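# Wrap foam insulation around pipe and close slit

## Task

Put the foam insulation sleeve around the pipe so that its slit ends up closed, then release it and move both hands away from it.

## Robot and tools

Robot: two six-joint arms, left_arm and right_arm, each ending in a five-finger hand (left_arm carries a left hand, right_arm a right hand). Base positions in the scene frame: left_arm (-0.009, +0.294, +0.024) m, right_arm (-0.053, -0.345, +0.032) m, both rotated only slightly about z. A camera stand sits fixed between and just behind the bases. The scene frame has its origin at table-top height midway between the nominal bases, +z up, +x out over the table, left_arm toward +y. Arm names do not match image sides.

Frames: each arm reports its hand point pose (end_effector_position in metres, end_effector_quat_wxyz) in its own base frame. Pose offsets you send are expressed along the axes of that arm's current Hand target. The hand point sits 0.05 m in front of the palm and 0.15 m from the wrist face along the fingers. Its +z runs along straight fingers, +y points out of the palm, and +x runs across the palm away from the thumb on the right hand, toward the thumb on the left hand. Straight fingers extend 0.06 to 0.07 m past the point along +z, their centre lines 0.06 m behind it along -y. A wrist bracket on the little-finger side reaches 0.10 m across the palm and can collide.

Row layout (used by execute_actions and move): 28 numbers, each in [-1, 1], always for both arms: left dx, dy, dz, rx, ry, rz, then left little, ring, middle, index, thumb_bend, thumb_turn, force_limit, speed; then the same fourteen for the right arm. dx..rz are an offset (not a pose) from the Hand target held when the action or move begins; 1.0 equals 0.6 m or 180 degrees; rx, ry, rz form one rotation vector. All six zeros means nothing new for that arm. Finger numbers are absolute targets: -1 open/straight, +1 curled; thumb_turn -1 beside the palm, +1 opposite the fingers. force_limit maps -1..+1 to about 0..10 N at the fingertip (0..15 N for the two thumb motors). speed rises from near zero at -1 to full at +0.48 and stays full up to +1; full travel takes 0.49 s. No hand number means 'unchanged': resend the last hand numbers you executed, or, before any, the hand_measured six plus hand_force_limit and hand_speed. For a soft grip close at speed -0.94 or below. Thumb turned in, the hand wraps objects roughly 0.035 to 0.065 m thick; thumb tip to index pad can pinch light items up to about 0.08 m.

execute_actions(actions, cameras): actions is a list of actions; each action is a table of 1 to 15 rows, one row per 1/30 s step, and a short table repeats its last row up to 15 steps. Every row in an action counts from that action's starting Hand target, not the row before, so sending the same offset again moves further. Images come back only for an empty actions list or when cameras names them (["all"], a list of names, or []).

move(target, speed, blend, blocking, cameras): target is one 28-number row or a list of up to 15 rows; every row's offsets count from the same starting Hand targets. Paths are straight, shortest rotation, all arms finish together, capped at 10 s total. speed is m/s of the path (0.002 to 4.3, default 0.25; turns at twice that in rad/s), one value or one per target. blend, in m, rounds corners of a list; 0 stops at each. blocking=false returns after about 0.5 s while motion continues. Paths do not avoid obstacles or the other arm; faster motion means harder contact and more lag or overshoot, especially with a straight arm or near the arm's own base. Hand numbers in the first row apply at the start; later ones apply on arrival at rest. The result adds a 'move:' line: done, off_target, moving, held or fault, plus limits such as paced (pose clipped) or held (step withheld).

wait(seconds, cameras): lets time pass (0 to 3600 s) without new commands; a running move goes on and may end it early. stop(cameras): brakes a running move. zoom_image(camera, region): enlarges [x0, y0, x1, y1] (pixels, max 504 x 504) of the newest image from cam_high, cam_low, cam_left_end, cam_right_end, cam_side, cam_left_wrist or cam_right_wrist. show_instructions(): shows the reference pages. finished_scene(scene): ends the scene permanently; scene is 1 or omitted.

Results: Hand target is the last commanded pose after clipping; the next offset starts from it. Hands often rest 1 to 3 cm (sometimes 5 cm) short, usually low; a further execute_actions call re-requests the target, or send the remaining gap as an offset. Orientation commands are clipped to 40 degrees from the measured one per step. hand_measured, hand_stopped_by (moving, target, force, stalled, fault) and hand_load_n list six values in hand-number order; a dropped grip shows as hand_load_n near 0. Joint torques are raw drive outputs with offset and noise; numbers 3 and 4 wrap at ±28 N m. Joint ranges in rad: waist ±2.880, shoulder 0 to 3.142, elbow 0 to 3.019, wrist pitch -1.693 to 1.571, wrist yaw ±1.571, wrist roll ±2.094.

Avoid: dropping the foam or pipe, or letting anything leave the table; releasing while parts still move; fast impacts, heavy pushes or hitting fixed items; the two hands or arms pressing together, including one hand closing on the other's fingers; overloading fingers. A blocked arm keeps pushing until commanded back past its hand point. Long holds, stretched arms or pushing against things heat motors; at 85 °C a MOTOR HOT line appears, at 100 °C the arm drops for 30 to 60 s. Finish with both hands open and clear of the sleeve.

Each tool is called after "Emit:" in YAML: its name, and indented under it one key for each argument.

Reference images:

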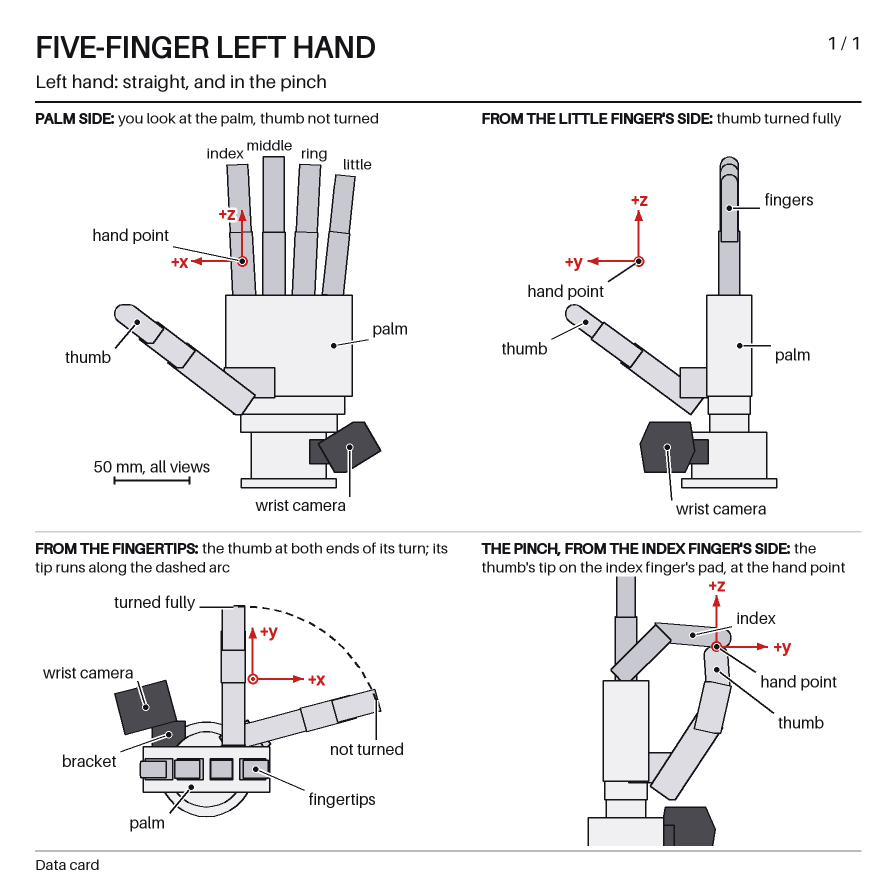

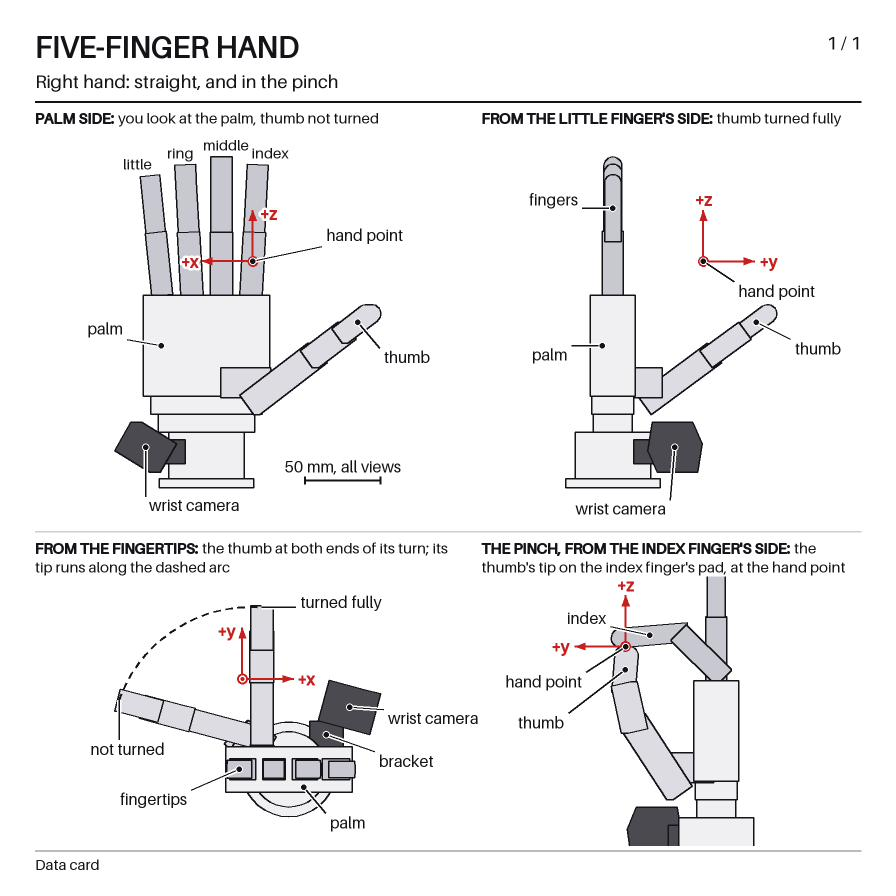

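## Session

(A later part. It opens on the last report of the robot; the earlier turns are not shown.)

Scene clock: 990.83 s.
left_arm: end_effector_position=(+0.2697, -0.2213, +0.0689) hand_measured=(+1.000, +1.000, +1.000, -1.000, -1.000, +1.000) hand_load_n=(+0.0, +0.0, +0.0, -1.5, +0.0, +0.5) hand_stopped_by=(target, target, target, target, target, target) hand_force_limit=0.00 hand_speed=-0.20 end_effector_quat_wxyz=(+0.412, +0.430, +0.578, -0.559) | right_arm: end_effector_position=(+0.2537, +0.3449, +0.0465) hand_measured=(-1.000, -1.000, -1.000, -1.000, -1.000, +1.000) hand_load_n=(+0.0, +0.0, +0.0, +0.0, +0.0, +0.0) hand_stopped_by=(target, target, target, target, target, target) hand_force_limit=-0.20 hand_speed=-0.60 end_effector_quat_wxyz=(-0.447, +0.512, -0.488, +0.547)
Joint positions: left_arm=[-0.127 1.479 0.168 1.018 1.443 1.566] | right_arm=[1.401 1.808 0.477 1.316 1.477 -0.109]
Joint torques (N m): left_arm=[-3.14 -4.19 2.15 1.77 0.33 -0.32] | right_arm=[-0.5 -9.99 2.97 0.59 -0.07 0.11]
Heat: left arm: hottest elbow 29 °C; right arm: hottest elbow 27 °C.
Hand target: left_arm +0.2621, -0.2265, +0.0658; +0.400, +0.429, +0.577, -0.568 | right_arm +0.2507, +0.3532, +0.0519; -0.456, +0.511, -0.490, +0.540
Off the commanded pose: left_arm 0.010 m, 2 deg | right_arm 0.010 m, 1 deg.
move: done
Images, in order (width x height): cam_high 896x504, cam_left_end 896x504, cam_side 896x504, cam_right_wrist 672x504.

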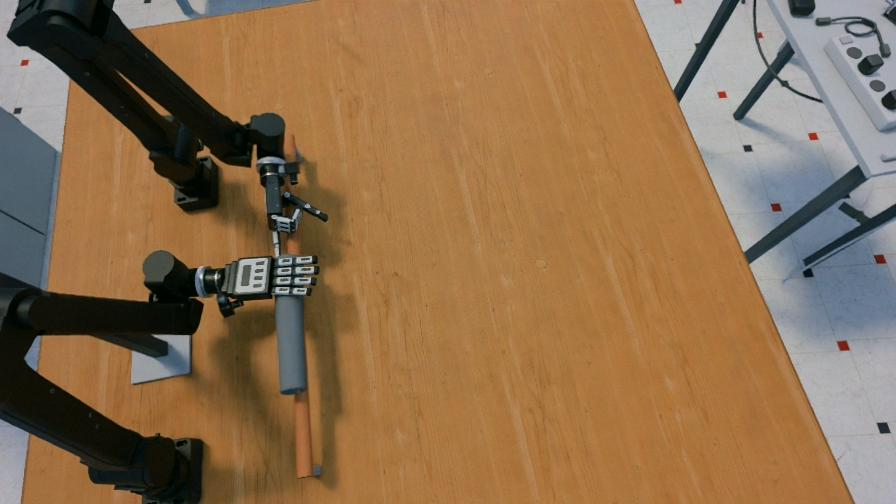

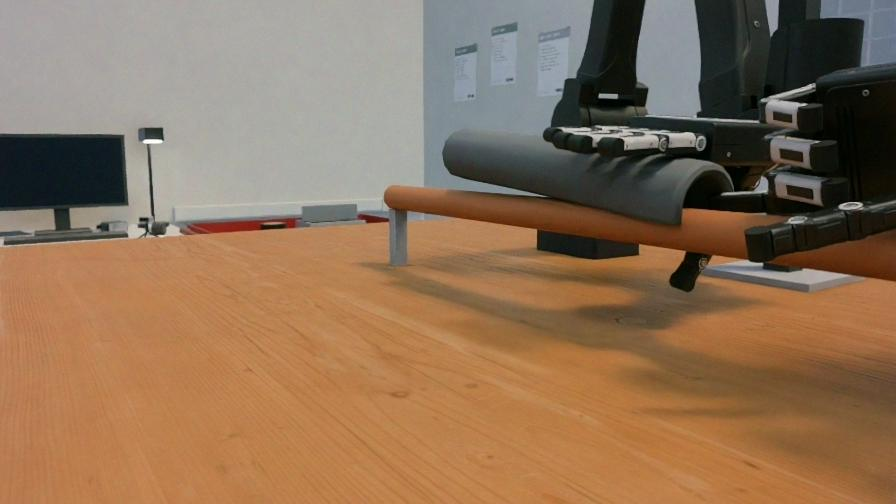

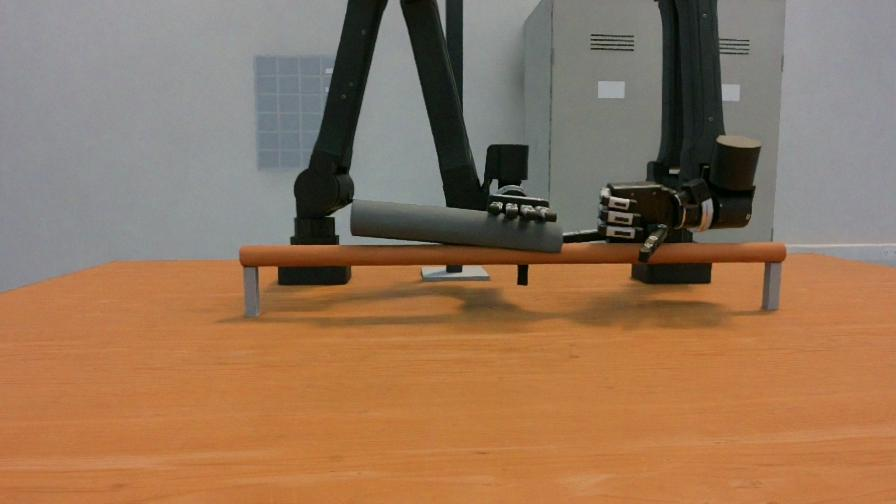

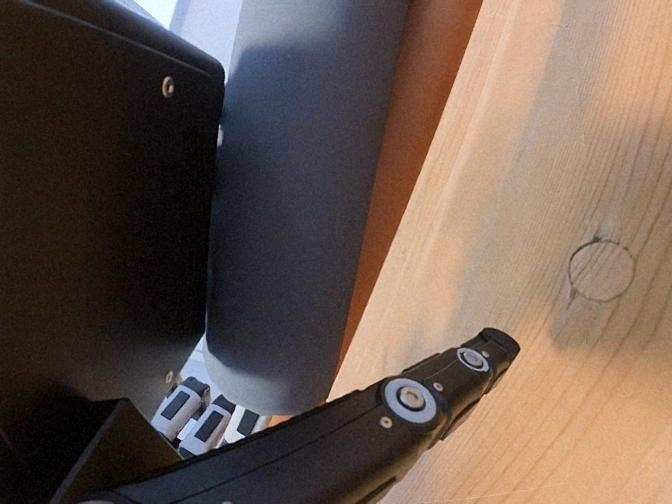

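Emit:
zoom_image:
  camera: "cam_right_wrist"
  region: [140, 320, 400, 504]

Emit:
zoom_image:
  camera: "cam_left_end"
  region: [680, 160, 780, 230]

Scaled by 1.938 from the camera's image (finer frame: 960x720).

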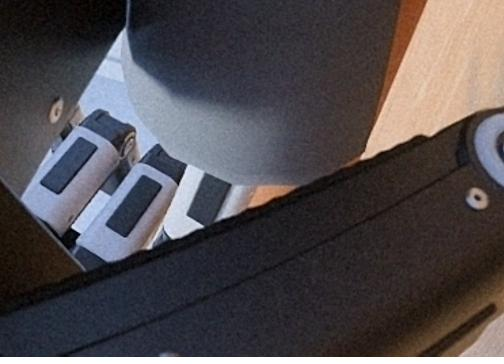

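Scaled by 5.040.

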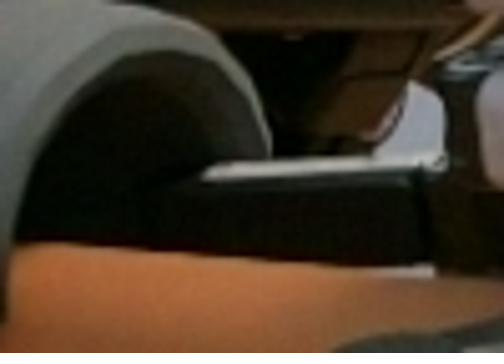

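Emit:
move:
  target: [0.0105,-0.0317,0.0008,0,0,0,1,1,1,-1,-1,1,0,-0.2,-0.00105,0.00995,0,0,0,0,-1,-1,-1,-1,-1,1,-0.2,-0.6]
  speed: 0.03
  cameras: ["cam_left_end","cam_side","cam_high","cam_right_wrist"]

Emit:
zoom_image:
  camera: "cam_left_end"
  region: [640, 130, 760, 250]

Emit:
zoom_image:
  camera: "cam_high"
  region: [230, 150, 370, 290]

Emit:
zoom_image:
  camera: "cam_side"
  region: [540, 200, 640, 270]

Scene clock: 993.73 s.
left_arm: end_effector_position=(+0.2539, -0.2206, +0.0649) hand_measured=(+1.000, +1.000, +1.000, -1.000, -1.000, +1.000) hand_load_n=(+0.0, +0.0, +0.5, -2.5, +0.0, -0.5) hand_stopped_by=(target, target, target, target, target, target) hand_force_limit=0.00 hand_speed=-0.20 end_effector_quat_wxyz=(+0.409, +0.425, +0.583, -0.558) | right_arm: end_effector_position=(+0.2537, +0.3453, +0.0467) hand_measured=(-1.000, -1.000, -1.000, -1.000, -1.000, +1.000) hand_load_n=(+0.0, +0.0, +0.0, +0.0, +0.0, +0.0) hand_stopped_by=(target, target, target, target, target, target) hand_force_limit=-0.20 hand_speed=-0.60 end_effector_quat_wxyz=(-0.449, +0.510, -0.490, +0.545)
Joint positions: left_arm=[-0.136 1.47 0.124 1.056 1.427 1.55] | right_arm=[1.401 1.808 0.477 1.316 1.477 -0.101]
Joint torques (N m): left_arm=[-3.55 -5.3 1.35 2.06 0.45 -0.36] | right_arm=[-0.62 -8.12 2.89 0.98 -0.05 0.12]
Heat: left arm: hottest elbow 29 °C; right arm: hottest elbow 27 °C.
Hand target: left_arm +0.2421, -0.2265, +0.0658; +0.400, +0.428, +0.578, -0.568 | right_arm +0.2507, +0.3532, +0.0459; -0.456, +0.511, -0.490, +0.540
Off the commanded pose: left_arm 0.013 m, 2 deg | right_arm 0.008 m, 1 deg.
move: off_target (left_arm)
Images, in order (width x height): cam_high 896x504, cam_left_end 896x504, cam_side 896x504, cam_right_wrist 672x504.

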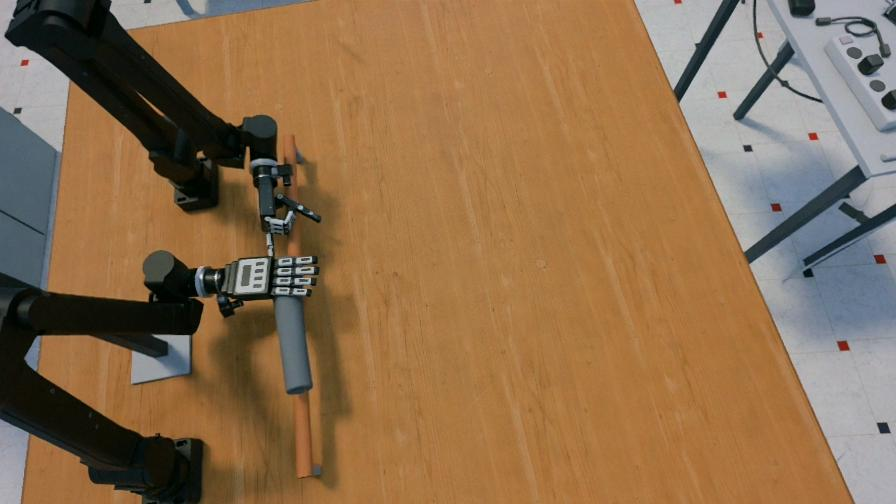

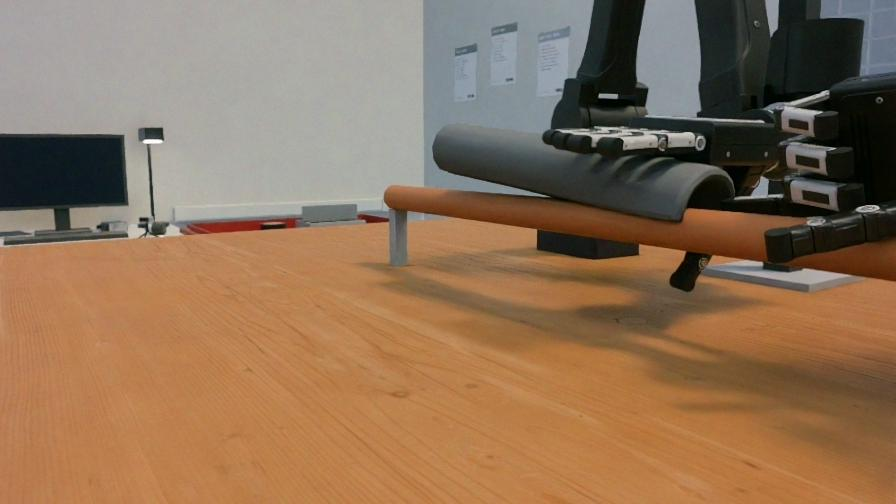

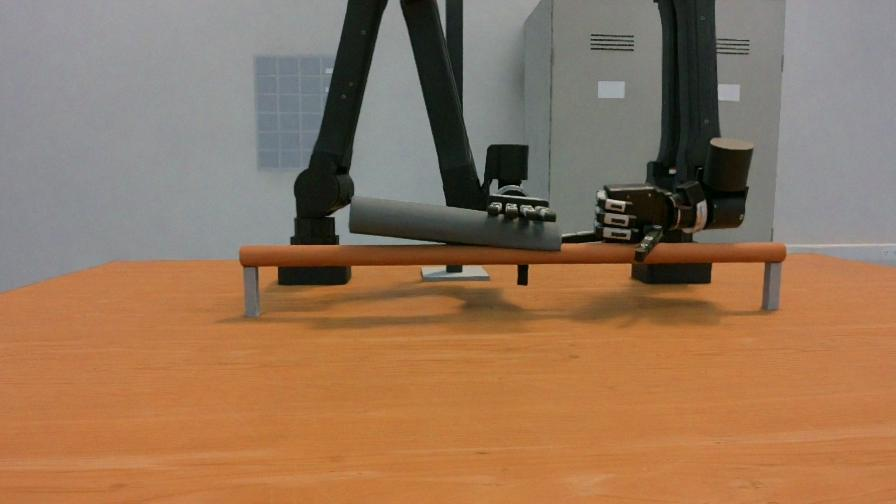

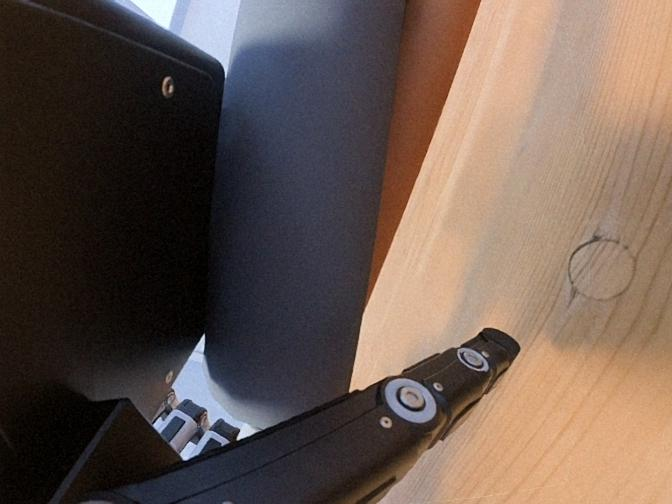

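Scaled by 4.200.

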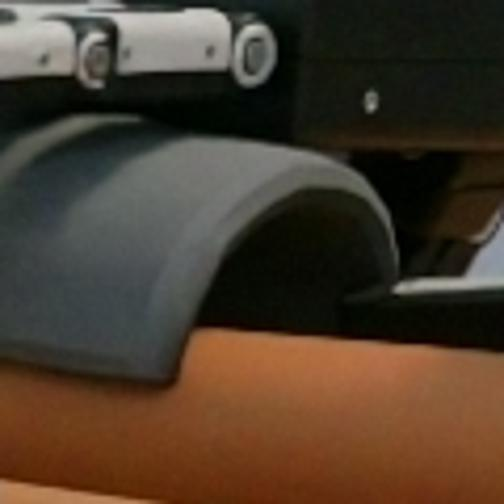

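Scaled by 3.600.

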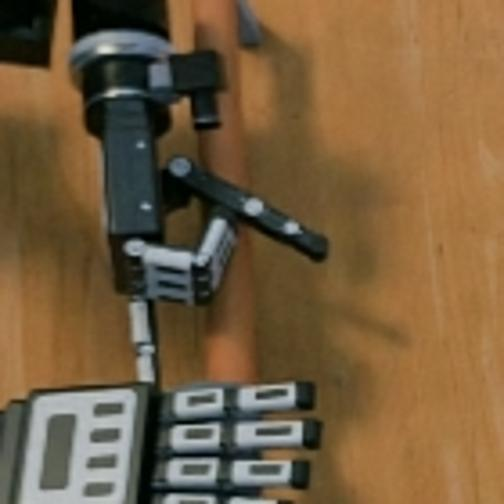

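Scaled by 5.040.

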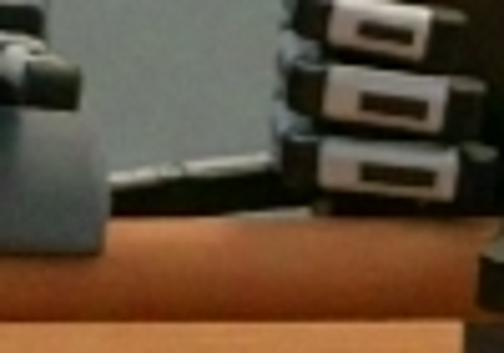

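Emit:
zoom_image:
  camera: "cam_right_wrist"
  region: [140, 320, 400, 504]

Emit:
zoom_image:
  camera: "cam_left_end"
  region: [680, 160, 780, 230]

Scaled by 1.938 from the camera's image (finer frame: 960x720).

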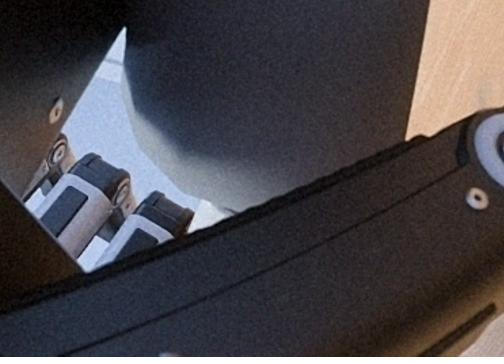

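Scaled by 5.040.

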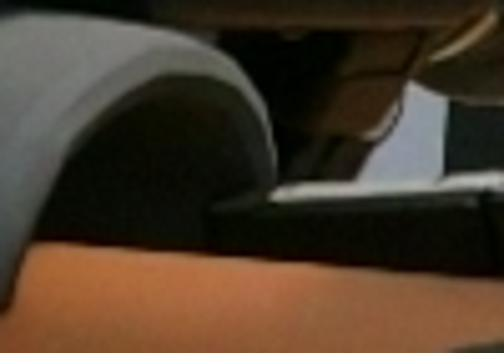

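Emit:
move:
  target: [0,0,0,0,0,0,1,1,1,-1,-1,1,0,-0.2,0,0,0,0,0,0,-1,-1,-1,-1,-1,0.4,-0.2,-0.6]
  speed: 0.03
  cameras: ["cam_left_end","cam_right_wrist"]

Emit:
zoom_image:
  camera: "cam_right_wrist"
  region: [140, 320, 400, 504]

Scene clock: 995.77 s.
left_arm: end_effector_position=(+0.2534, -0.2205, +0.0655) hand_measured=(+1.000, +1.000, +1.000, -1.000, -1.000, +1.000) hand_load_n=(+0.0, +0.0, +0.0, -2.5, +0.0, -0.5) hand_stopped_by=(target, target, target, target, target, target) hand_force_limit=0.00 hand_speed=-0.20 end_effector_quat_wxyz=(+0.410, +0.425, +0.583, -0.559) | right_arm: end_effector_position=(+0.2537, +0.3454, +0.0467) hand_measured=(-1.000, -1.000, -1.000, -1.000, -1.000, +0.400) hand_load_n=(+0.0, +0.0, +0.0, +0.0, +0.0, +0.0) hand_stopped_by=(target, target, target, target, target, target) hand_force_limit=-0.20 hand_speed=-0.60 end_effector_quat_wxyz=(-0.450, +0.510, -0.491, +0.545)
Joint positions: left_arm=[-0.136 1.47 0.122 1.066 1.426 1.542] | right_arm=[1.401 1.808 0.477 1.316 1.477 -0.1]
Joint torques (N m): left_arm=[-3.43 -4.48 1.4 2.3 0.45 -0.36] | right_arm=[-0.26 -8.59 3.06 0.88 -0.06 0.12]
Heat: left arm: hottest elbow 28 °C; right arm: hottest elbow 27 °C.
Hand target: left_arm +0.2421, -0.2264, +0.0658; +0.400, +0.428, +0.578, -0.568 | right_arm +0.2507, +0.3532, +0.0459; -0.456, +0.511, -0.490, +0.540
Off the commanded pose: left_arm 0.013 m, 2 deg | right_arm 0.008 m, 1 deg.
move: done

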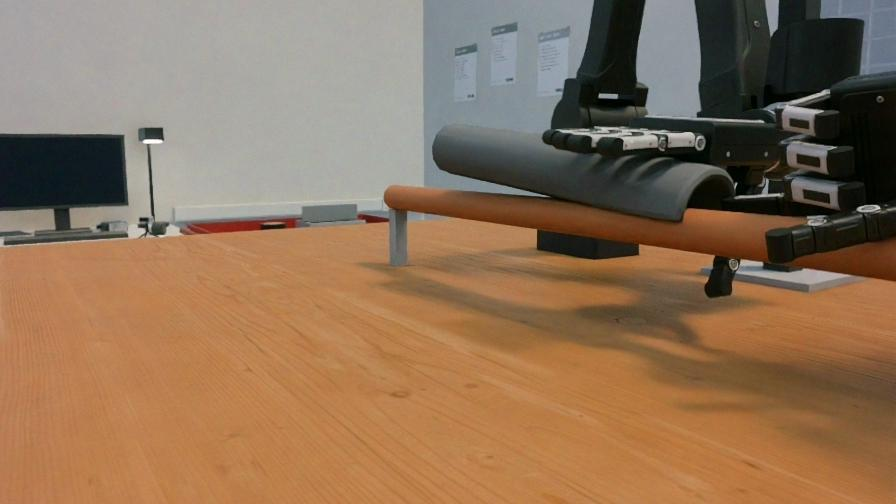

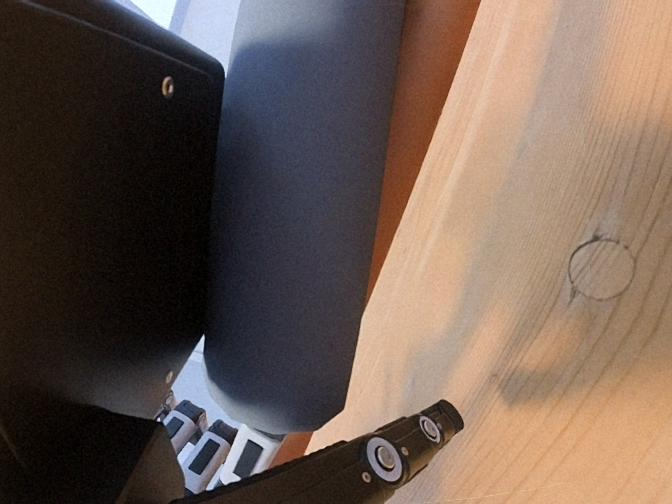

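Scaled by 1.938 from the camera's image (finer frame: 960x720).

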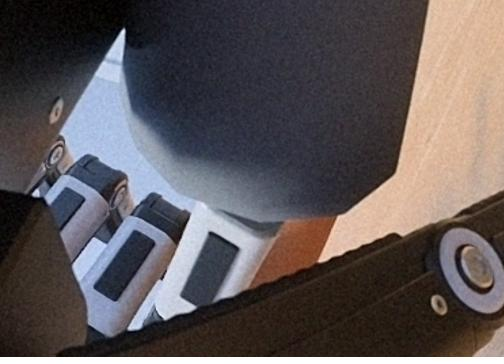

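Emit:
move:
  target: [0,0,0,0,0,0,1,1,1,-1,-1,1,0,-0.2,0.00245,-0.0232,0,0,0,0,-1,-1,-1,-1,-1,0.4,-0.2,-0.6]
  speed: 0.02
  cameras: ["cam_left_end","cam_right_wrist","cam_side"]

Emit:
zoom_image:
  camera: "cam_side"
  region: [340, 180, 660, 290]

Scene clock: 997.80 s.
left_arm: end_effector_position=(+0.2512, -0.2218, +0.0658) hand_measured=(+1.000, +1.000, +1.000, -1.000, -1.000, +1.000) hand_load_n=(+0.0, +0.0, -0.5, +0.0, +0.0, -0.5) hand_stopped_by=(target, target, target, target, target, target) hand_force_limit=0.00 hand_speed=-0.20 end_effector_quat_wxyz=(+0.408, +0.427, +0.581, -0.560) | right_arm: end_effector_position=(+0.2538, +0.3456, +0.0514) hand_measured=(-1.000, -1.000, -1.000, -1.000, -1.000, +0.400) hand_load_n=(+0.0, +0.0, +0.0, +0.0, +0.0, +0.0) hand_stopped_by=(target, target, target, target, target, target) hand_force_limit=-0.20 hand_speed=-0.60 end_effector_quat_wxyz=(-0.449, +0.511, -0.490, +0.546)
Joint positions: left_arm=[-0.141 1.47 0.12 1.072 1.429 1.539] | right_arm=[1.401 1.789 0.477 1.299 1.477 -0.105]
Joint torques (N m): left_arm=[-3.31 -4.6 1.48 2.09 0.3 -0.35] | right_arm=[-0.5 -10.7 2.88 0.34 -0.06 -0.03]
Heat: left arm: hottest elbow 28 °C; right arm: hottest elbow 27 °C.
Hand target: left_arm +0.2422, -0.2265, +0.0659; +0.400, +0.429, +0.577, -0.568 | right_arm +0.2507, +0.3532, +0.0598; -0.456, +0.511, -0.490, +0.540
Off the commanded pose: left_arm 0.010 m, 1 deg | right_arm 0.012 m, 1 deg.
move: off_target (right_arm)
Images, in order (width x height): cam_left_end 896x504, cam_side 896x504, cam_right_wrist 672x504.

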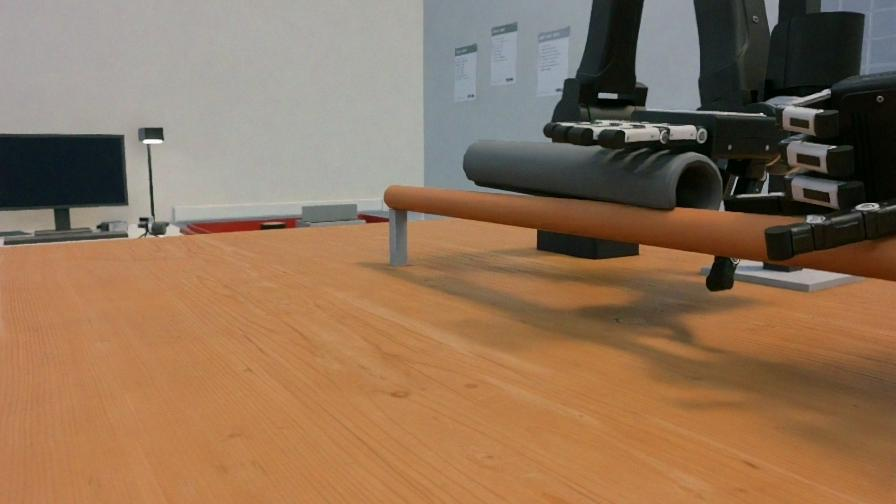

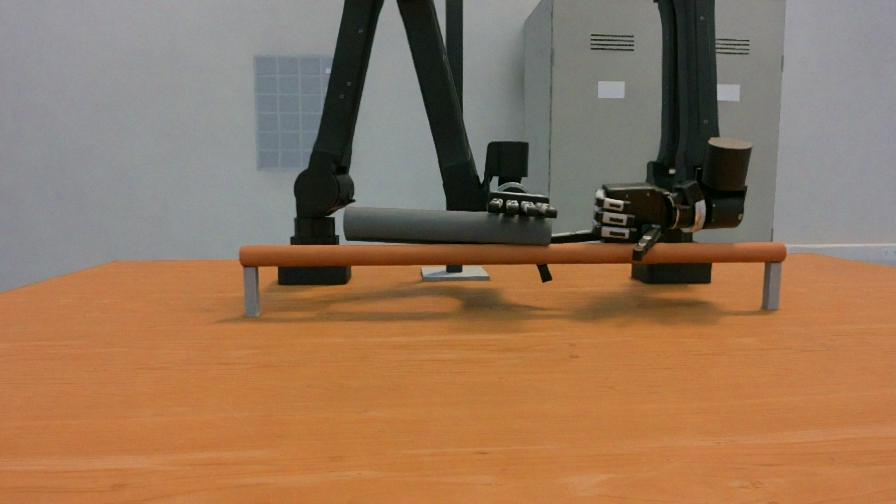

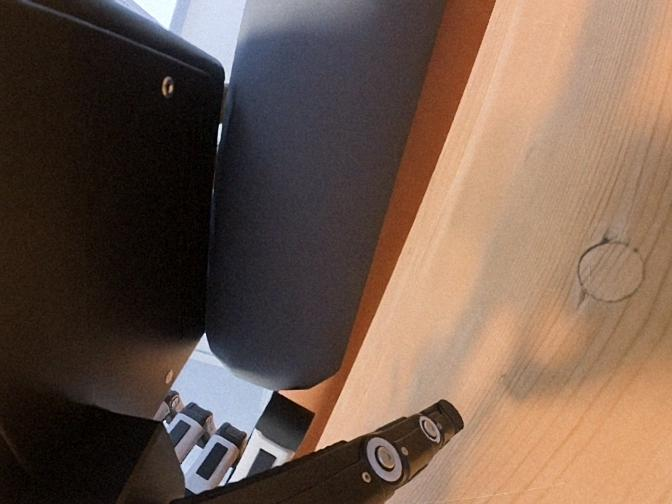

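Scaled by 1.575.

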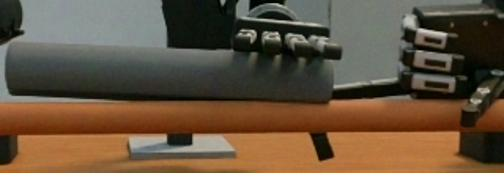

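Emit:
zoom_image:
  camera: "cam_left_end"
  region: [640, 130, 760, 250]

Emit:
zoom_image:
  camera: "cam_right_wrist"
  region: [140, 320, 400, 504]

Scaled by 4.200.

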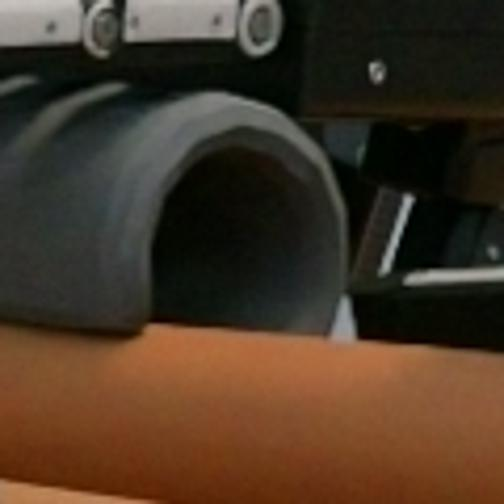

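Scaled by 1.938 from the camera's image (finer frame: 960x720).

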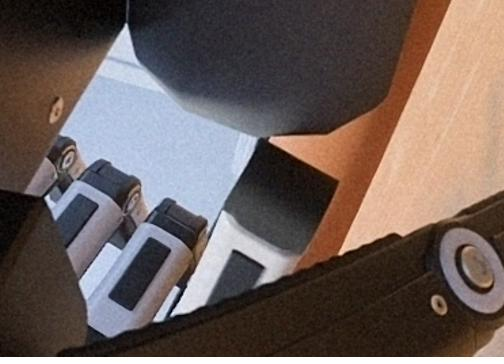

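Emit:
zoom_image:
  camera: "cam_left_end"
  region: [668, 150, 728, 214]

Emit:
zoom_image:
  camera: "cam_right_wrist"
  region: [200, 0, 520, 400]

Scaled by 7.875.

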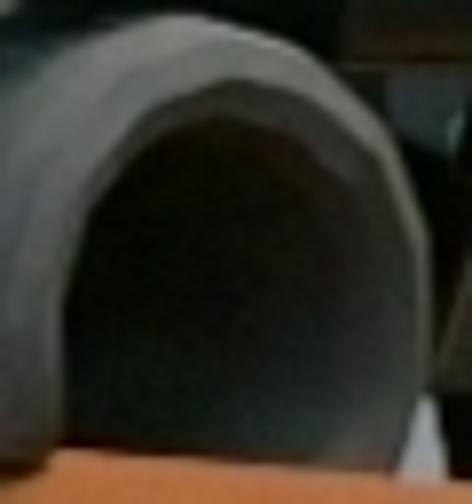

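Scaled by 1.260 from the camera's image (finer frame: 960x720).

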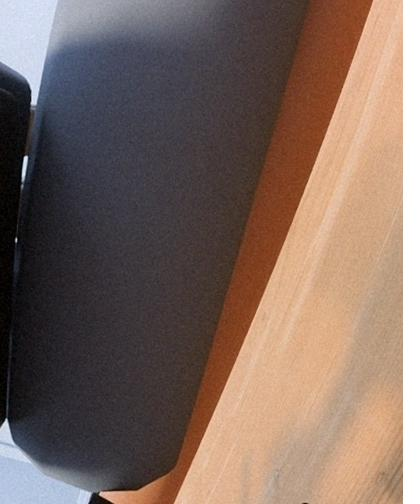

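Emit:
move:
  target: [0,0,0,0,0,0,1,1,1,-1,-1,1,0,-0.2,0,0,0,0,0,0,-1,-1,-1,-1,-1,0.4,-0.2,-0.6]
  cameras: ["all"]

Emit:
zoom_image:
  camera: "cam_right_end"
  region: [300, 180, 480, 300]

Emit:
zoom_image:
  camera: "cam_high"
  region: [230, 230, 370, 410]

Scene clock: 999.23 s.
left_arm: end_effector_position=(+0.2511, -0.2218, +0.0658) hand_measured=(+1.000, +1.000, +1.000, -1.000, -1.000, +1.000) hand_load_n=(+0.0, +0.0, +0.0, +0.0, +0.0, -0.5) hand_stopped_by=(target, target, target, target, target, target) hand_force_limit=0.00 hand_speed=-0.20 end_effector_quat_wxyz=(+0.408, +0.427, +0.581, -0.561) | right_arm: end_effector_position=(+0.2537, +0.3453, +0.0513) hand_measured=(-1.000, -1.000, -1.000, -1.000, -1.000, +0.400) hand_load_n=(+0.0, +0.0, +0.0, +0.0, +0.0, +0.0) hand_stopped_by=(target, target, target, target, target, target) hand_force_limit=-0.20 hand_speed=-0.60 end_effector_quat_wxyz=(-0.447, +0.512, -0.489, +0.547)
Joint positions: left_arm=[-0.141 1.47 0.12 1.072 1.429 1.539] | right_arm=[1.401 1.787 0.477 1.292 1.477 -0.105]
Joint torques (N m): left_arm=[-3.14 -4.66 1.48 2.04 0.31 -0.32] | right_arm=[-0.79 -10.46 2.96 0.51 -0.07 0.02]
Heat: left arm: hottest elbow 28 °C; right arm: hottest elbow 26 °C.
Hand target: left_arm +0.2422, -0.2265, +0.0659; +0.400, +0.429, +0.577, -0.568 | right_arm +0.2507, +0.3532, +0.0598; -0.456, +0.511, -0.490, +0.540
Off the commanded pose: left_arm 0.010 m, 1 deg | right_arm 0.012 m, 1 deg.
move: done

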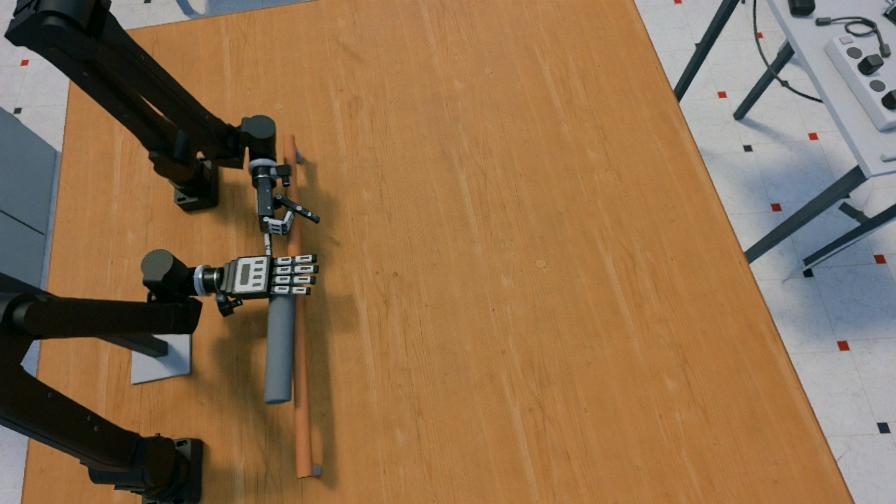

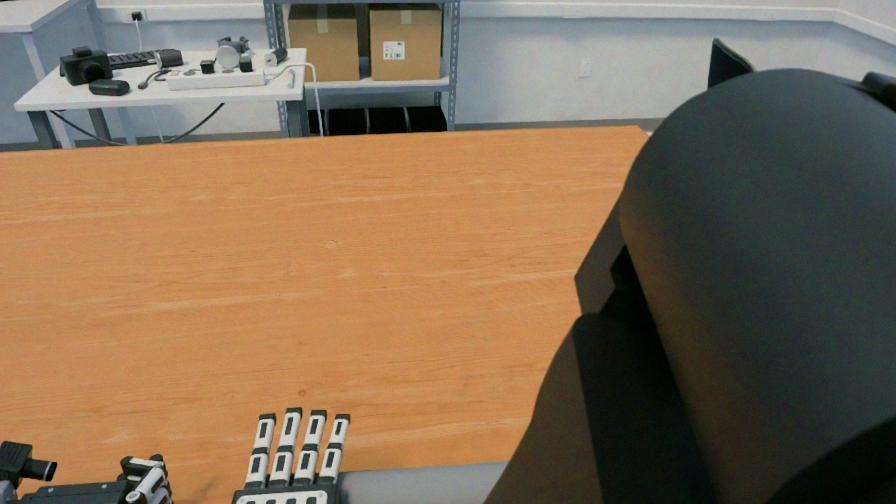

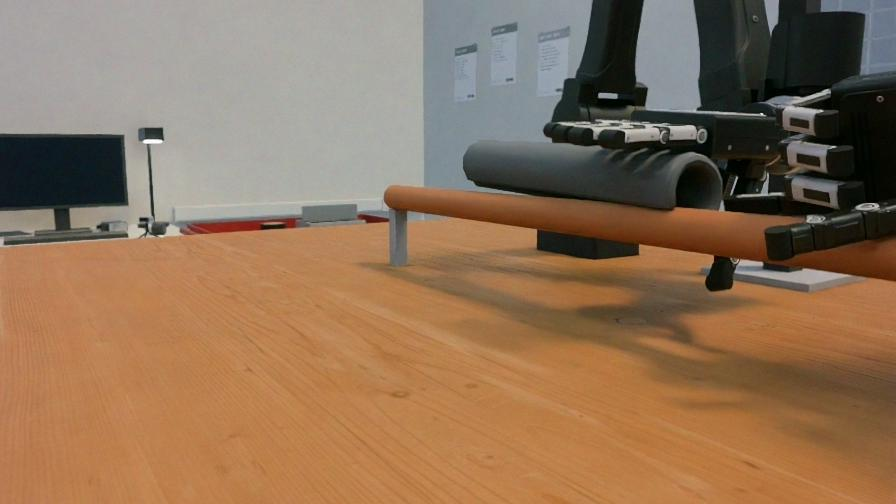

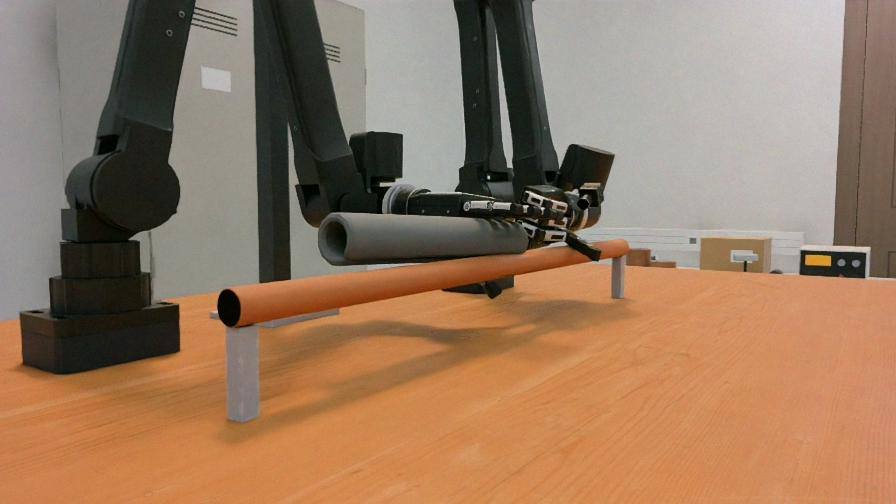

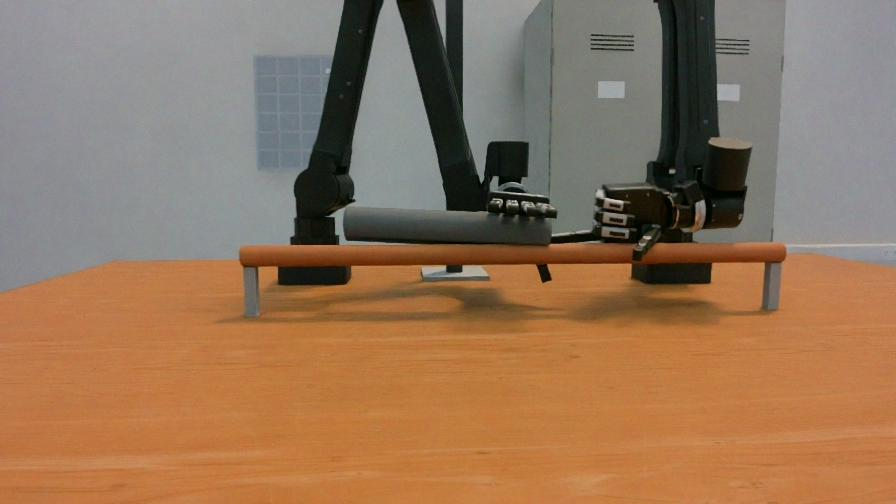

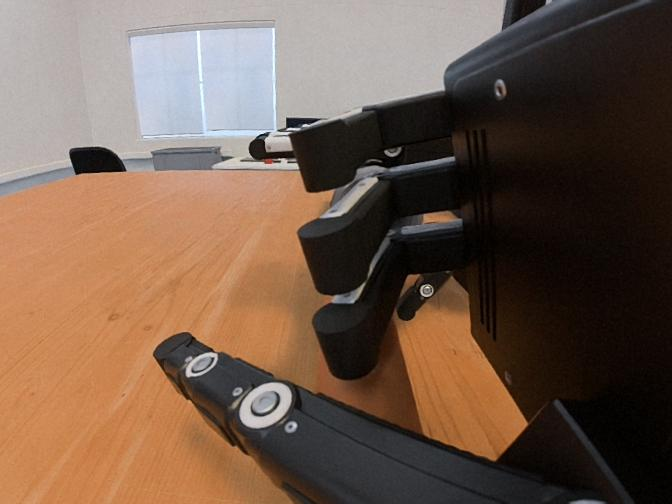

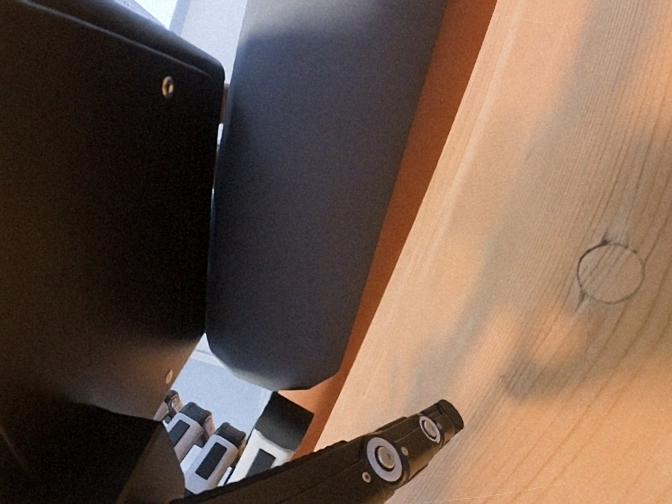

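Scaled by 2.800.

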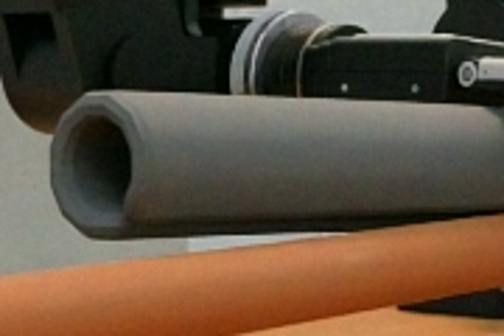

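Scaled by 2.800.

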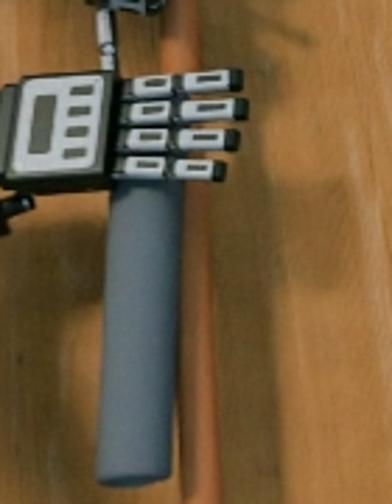

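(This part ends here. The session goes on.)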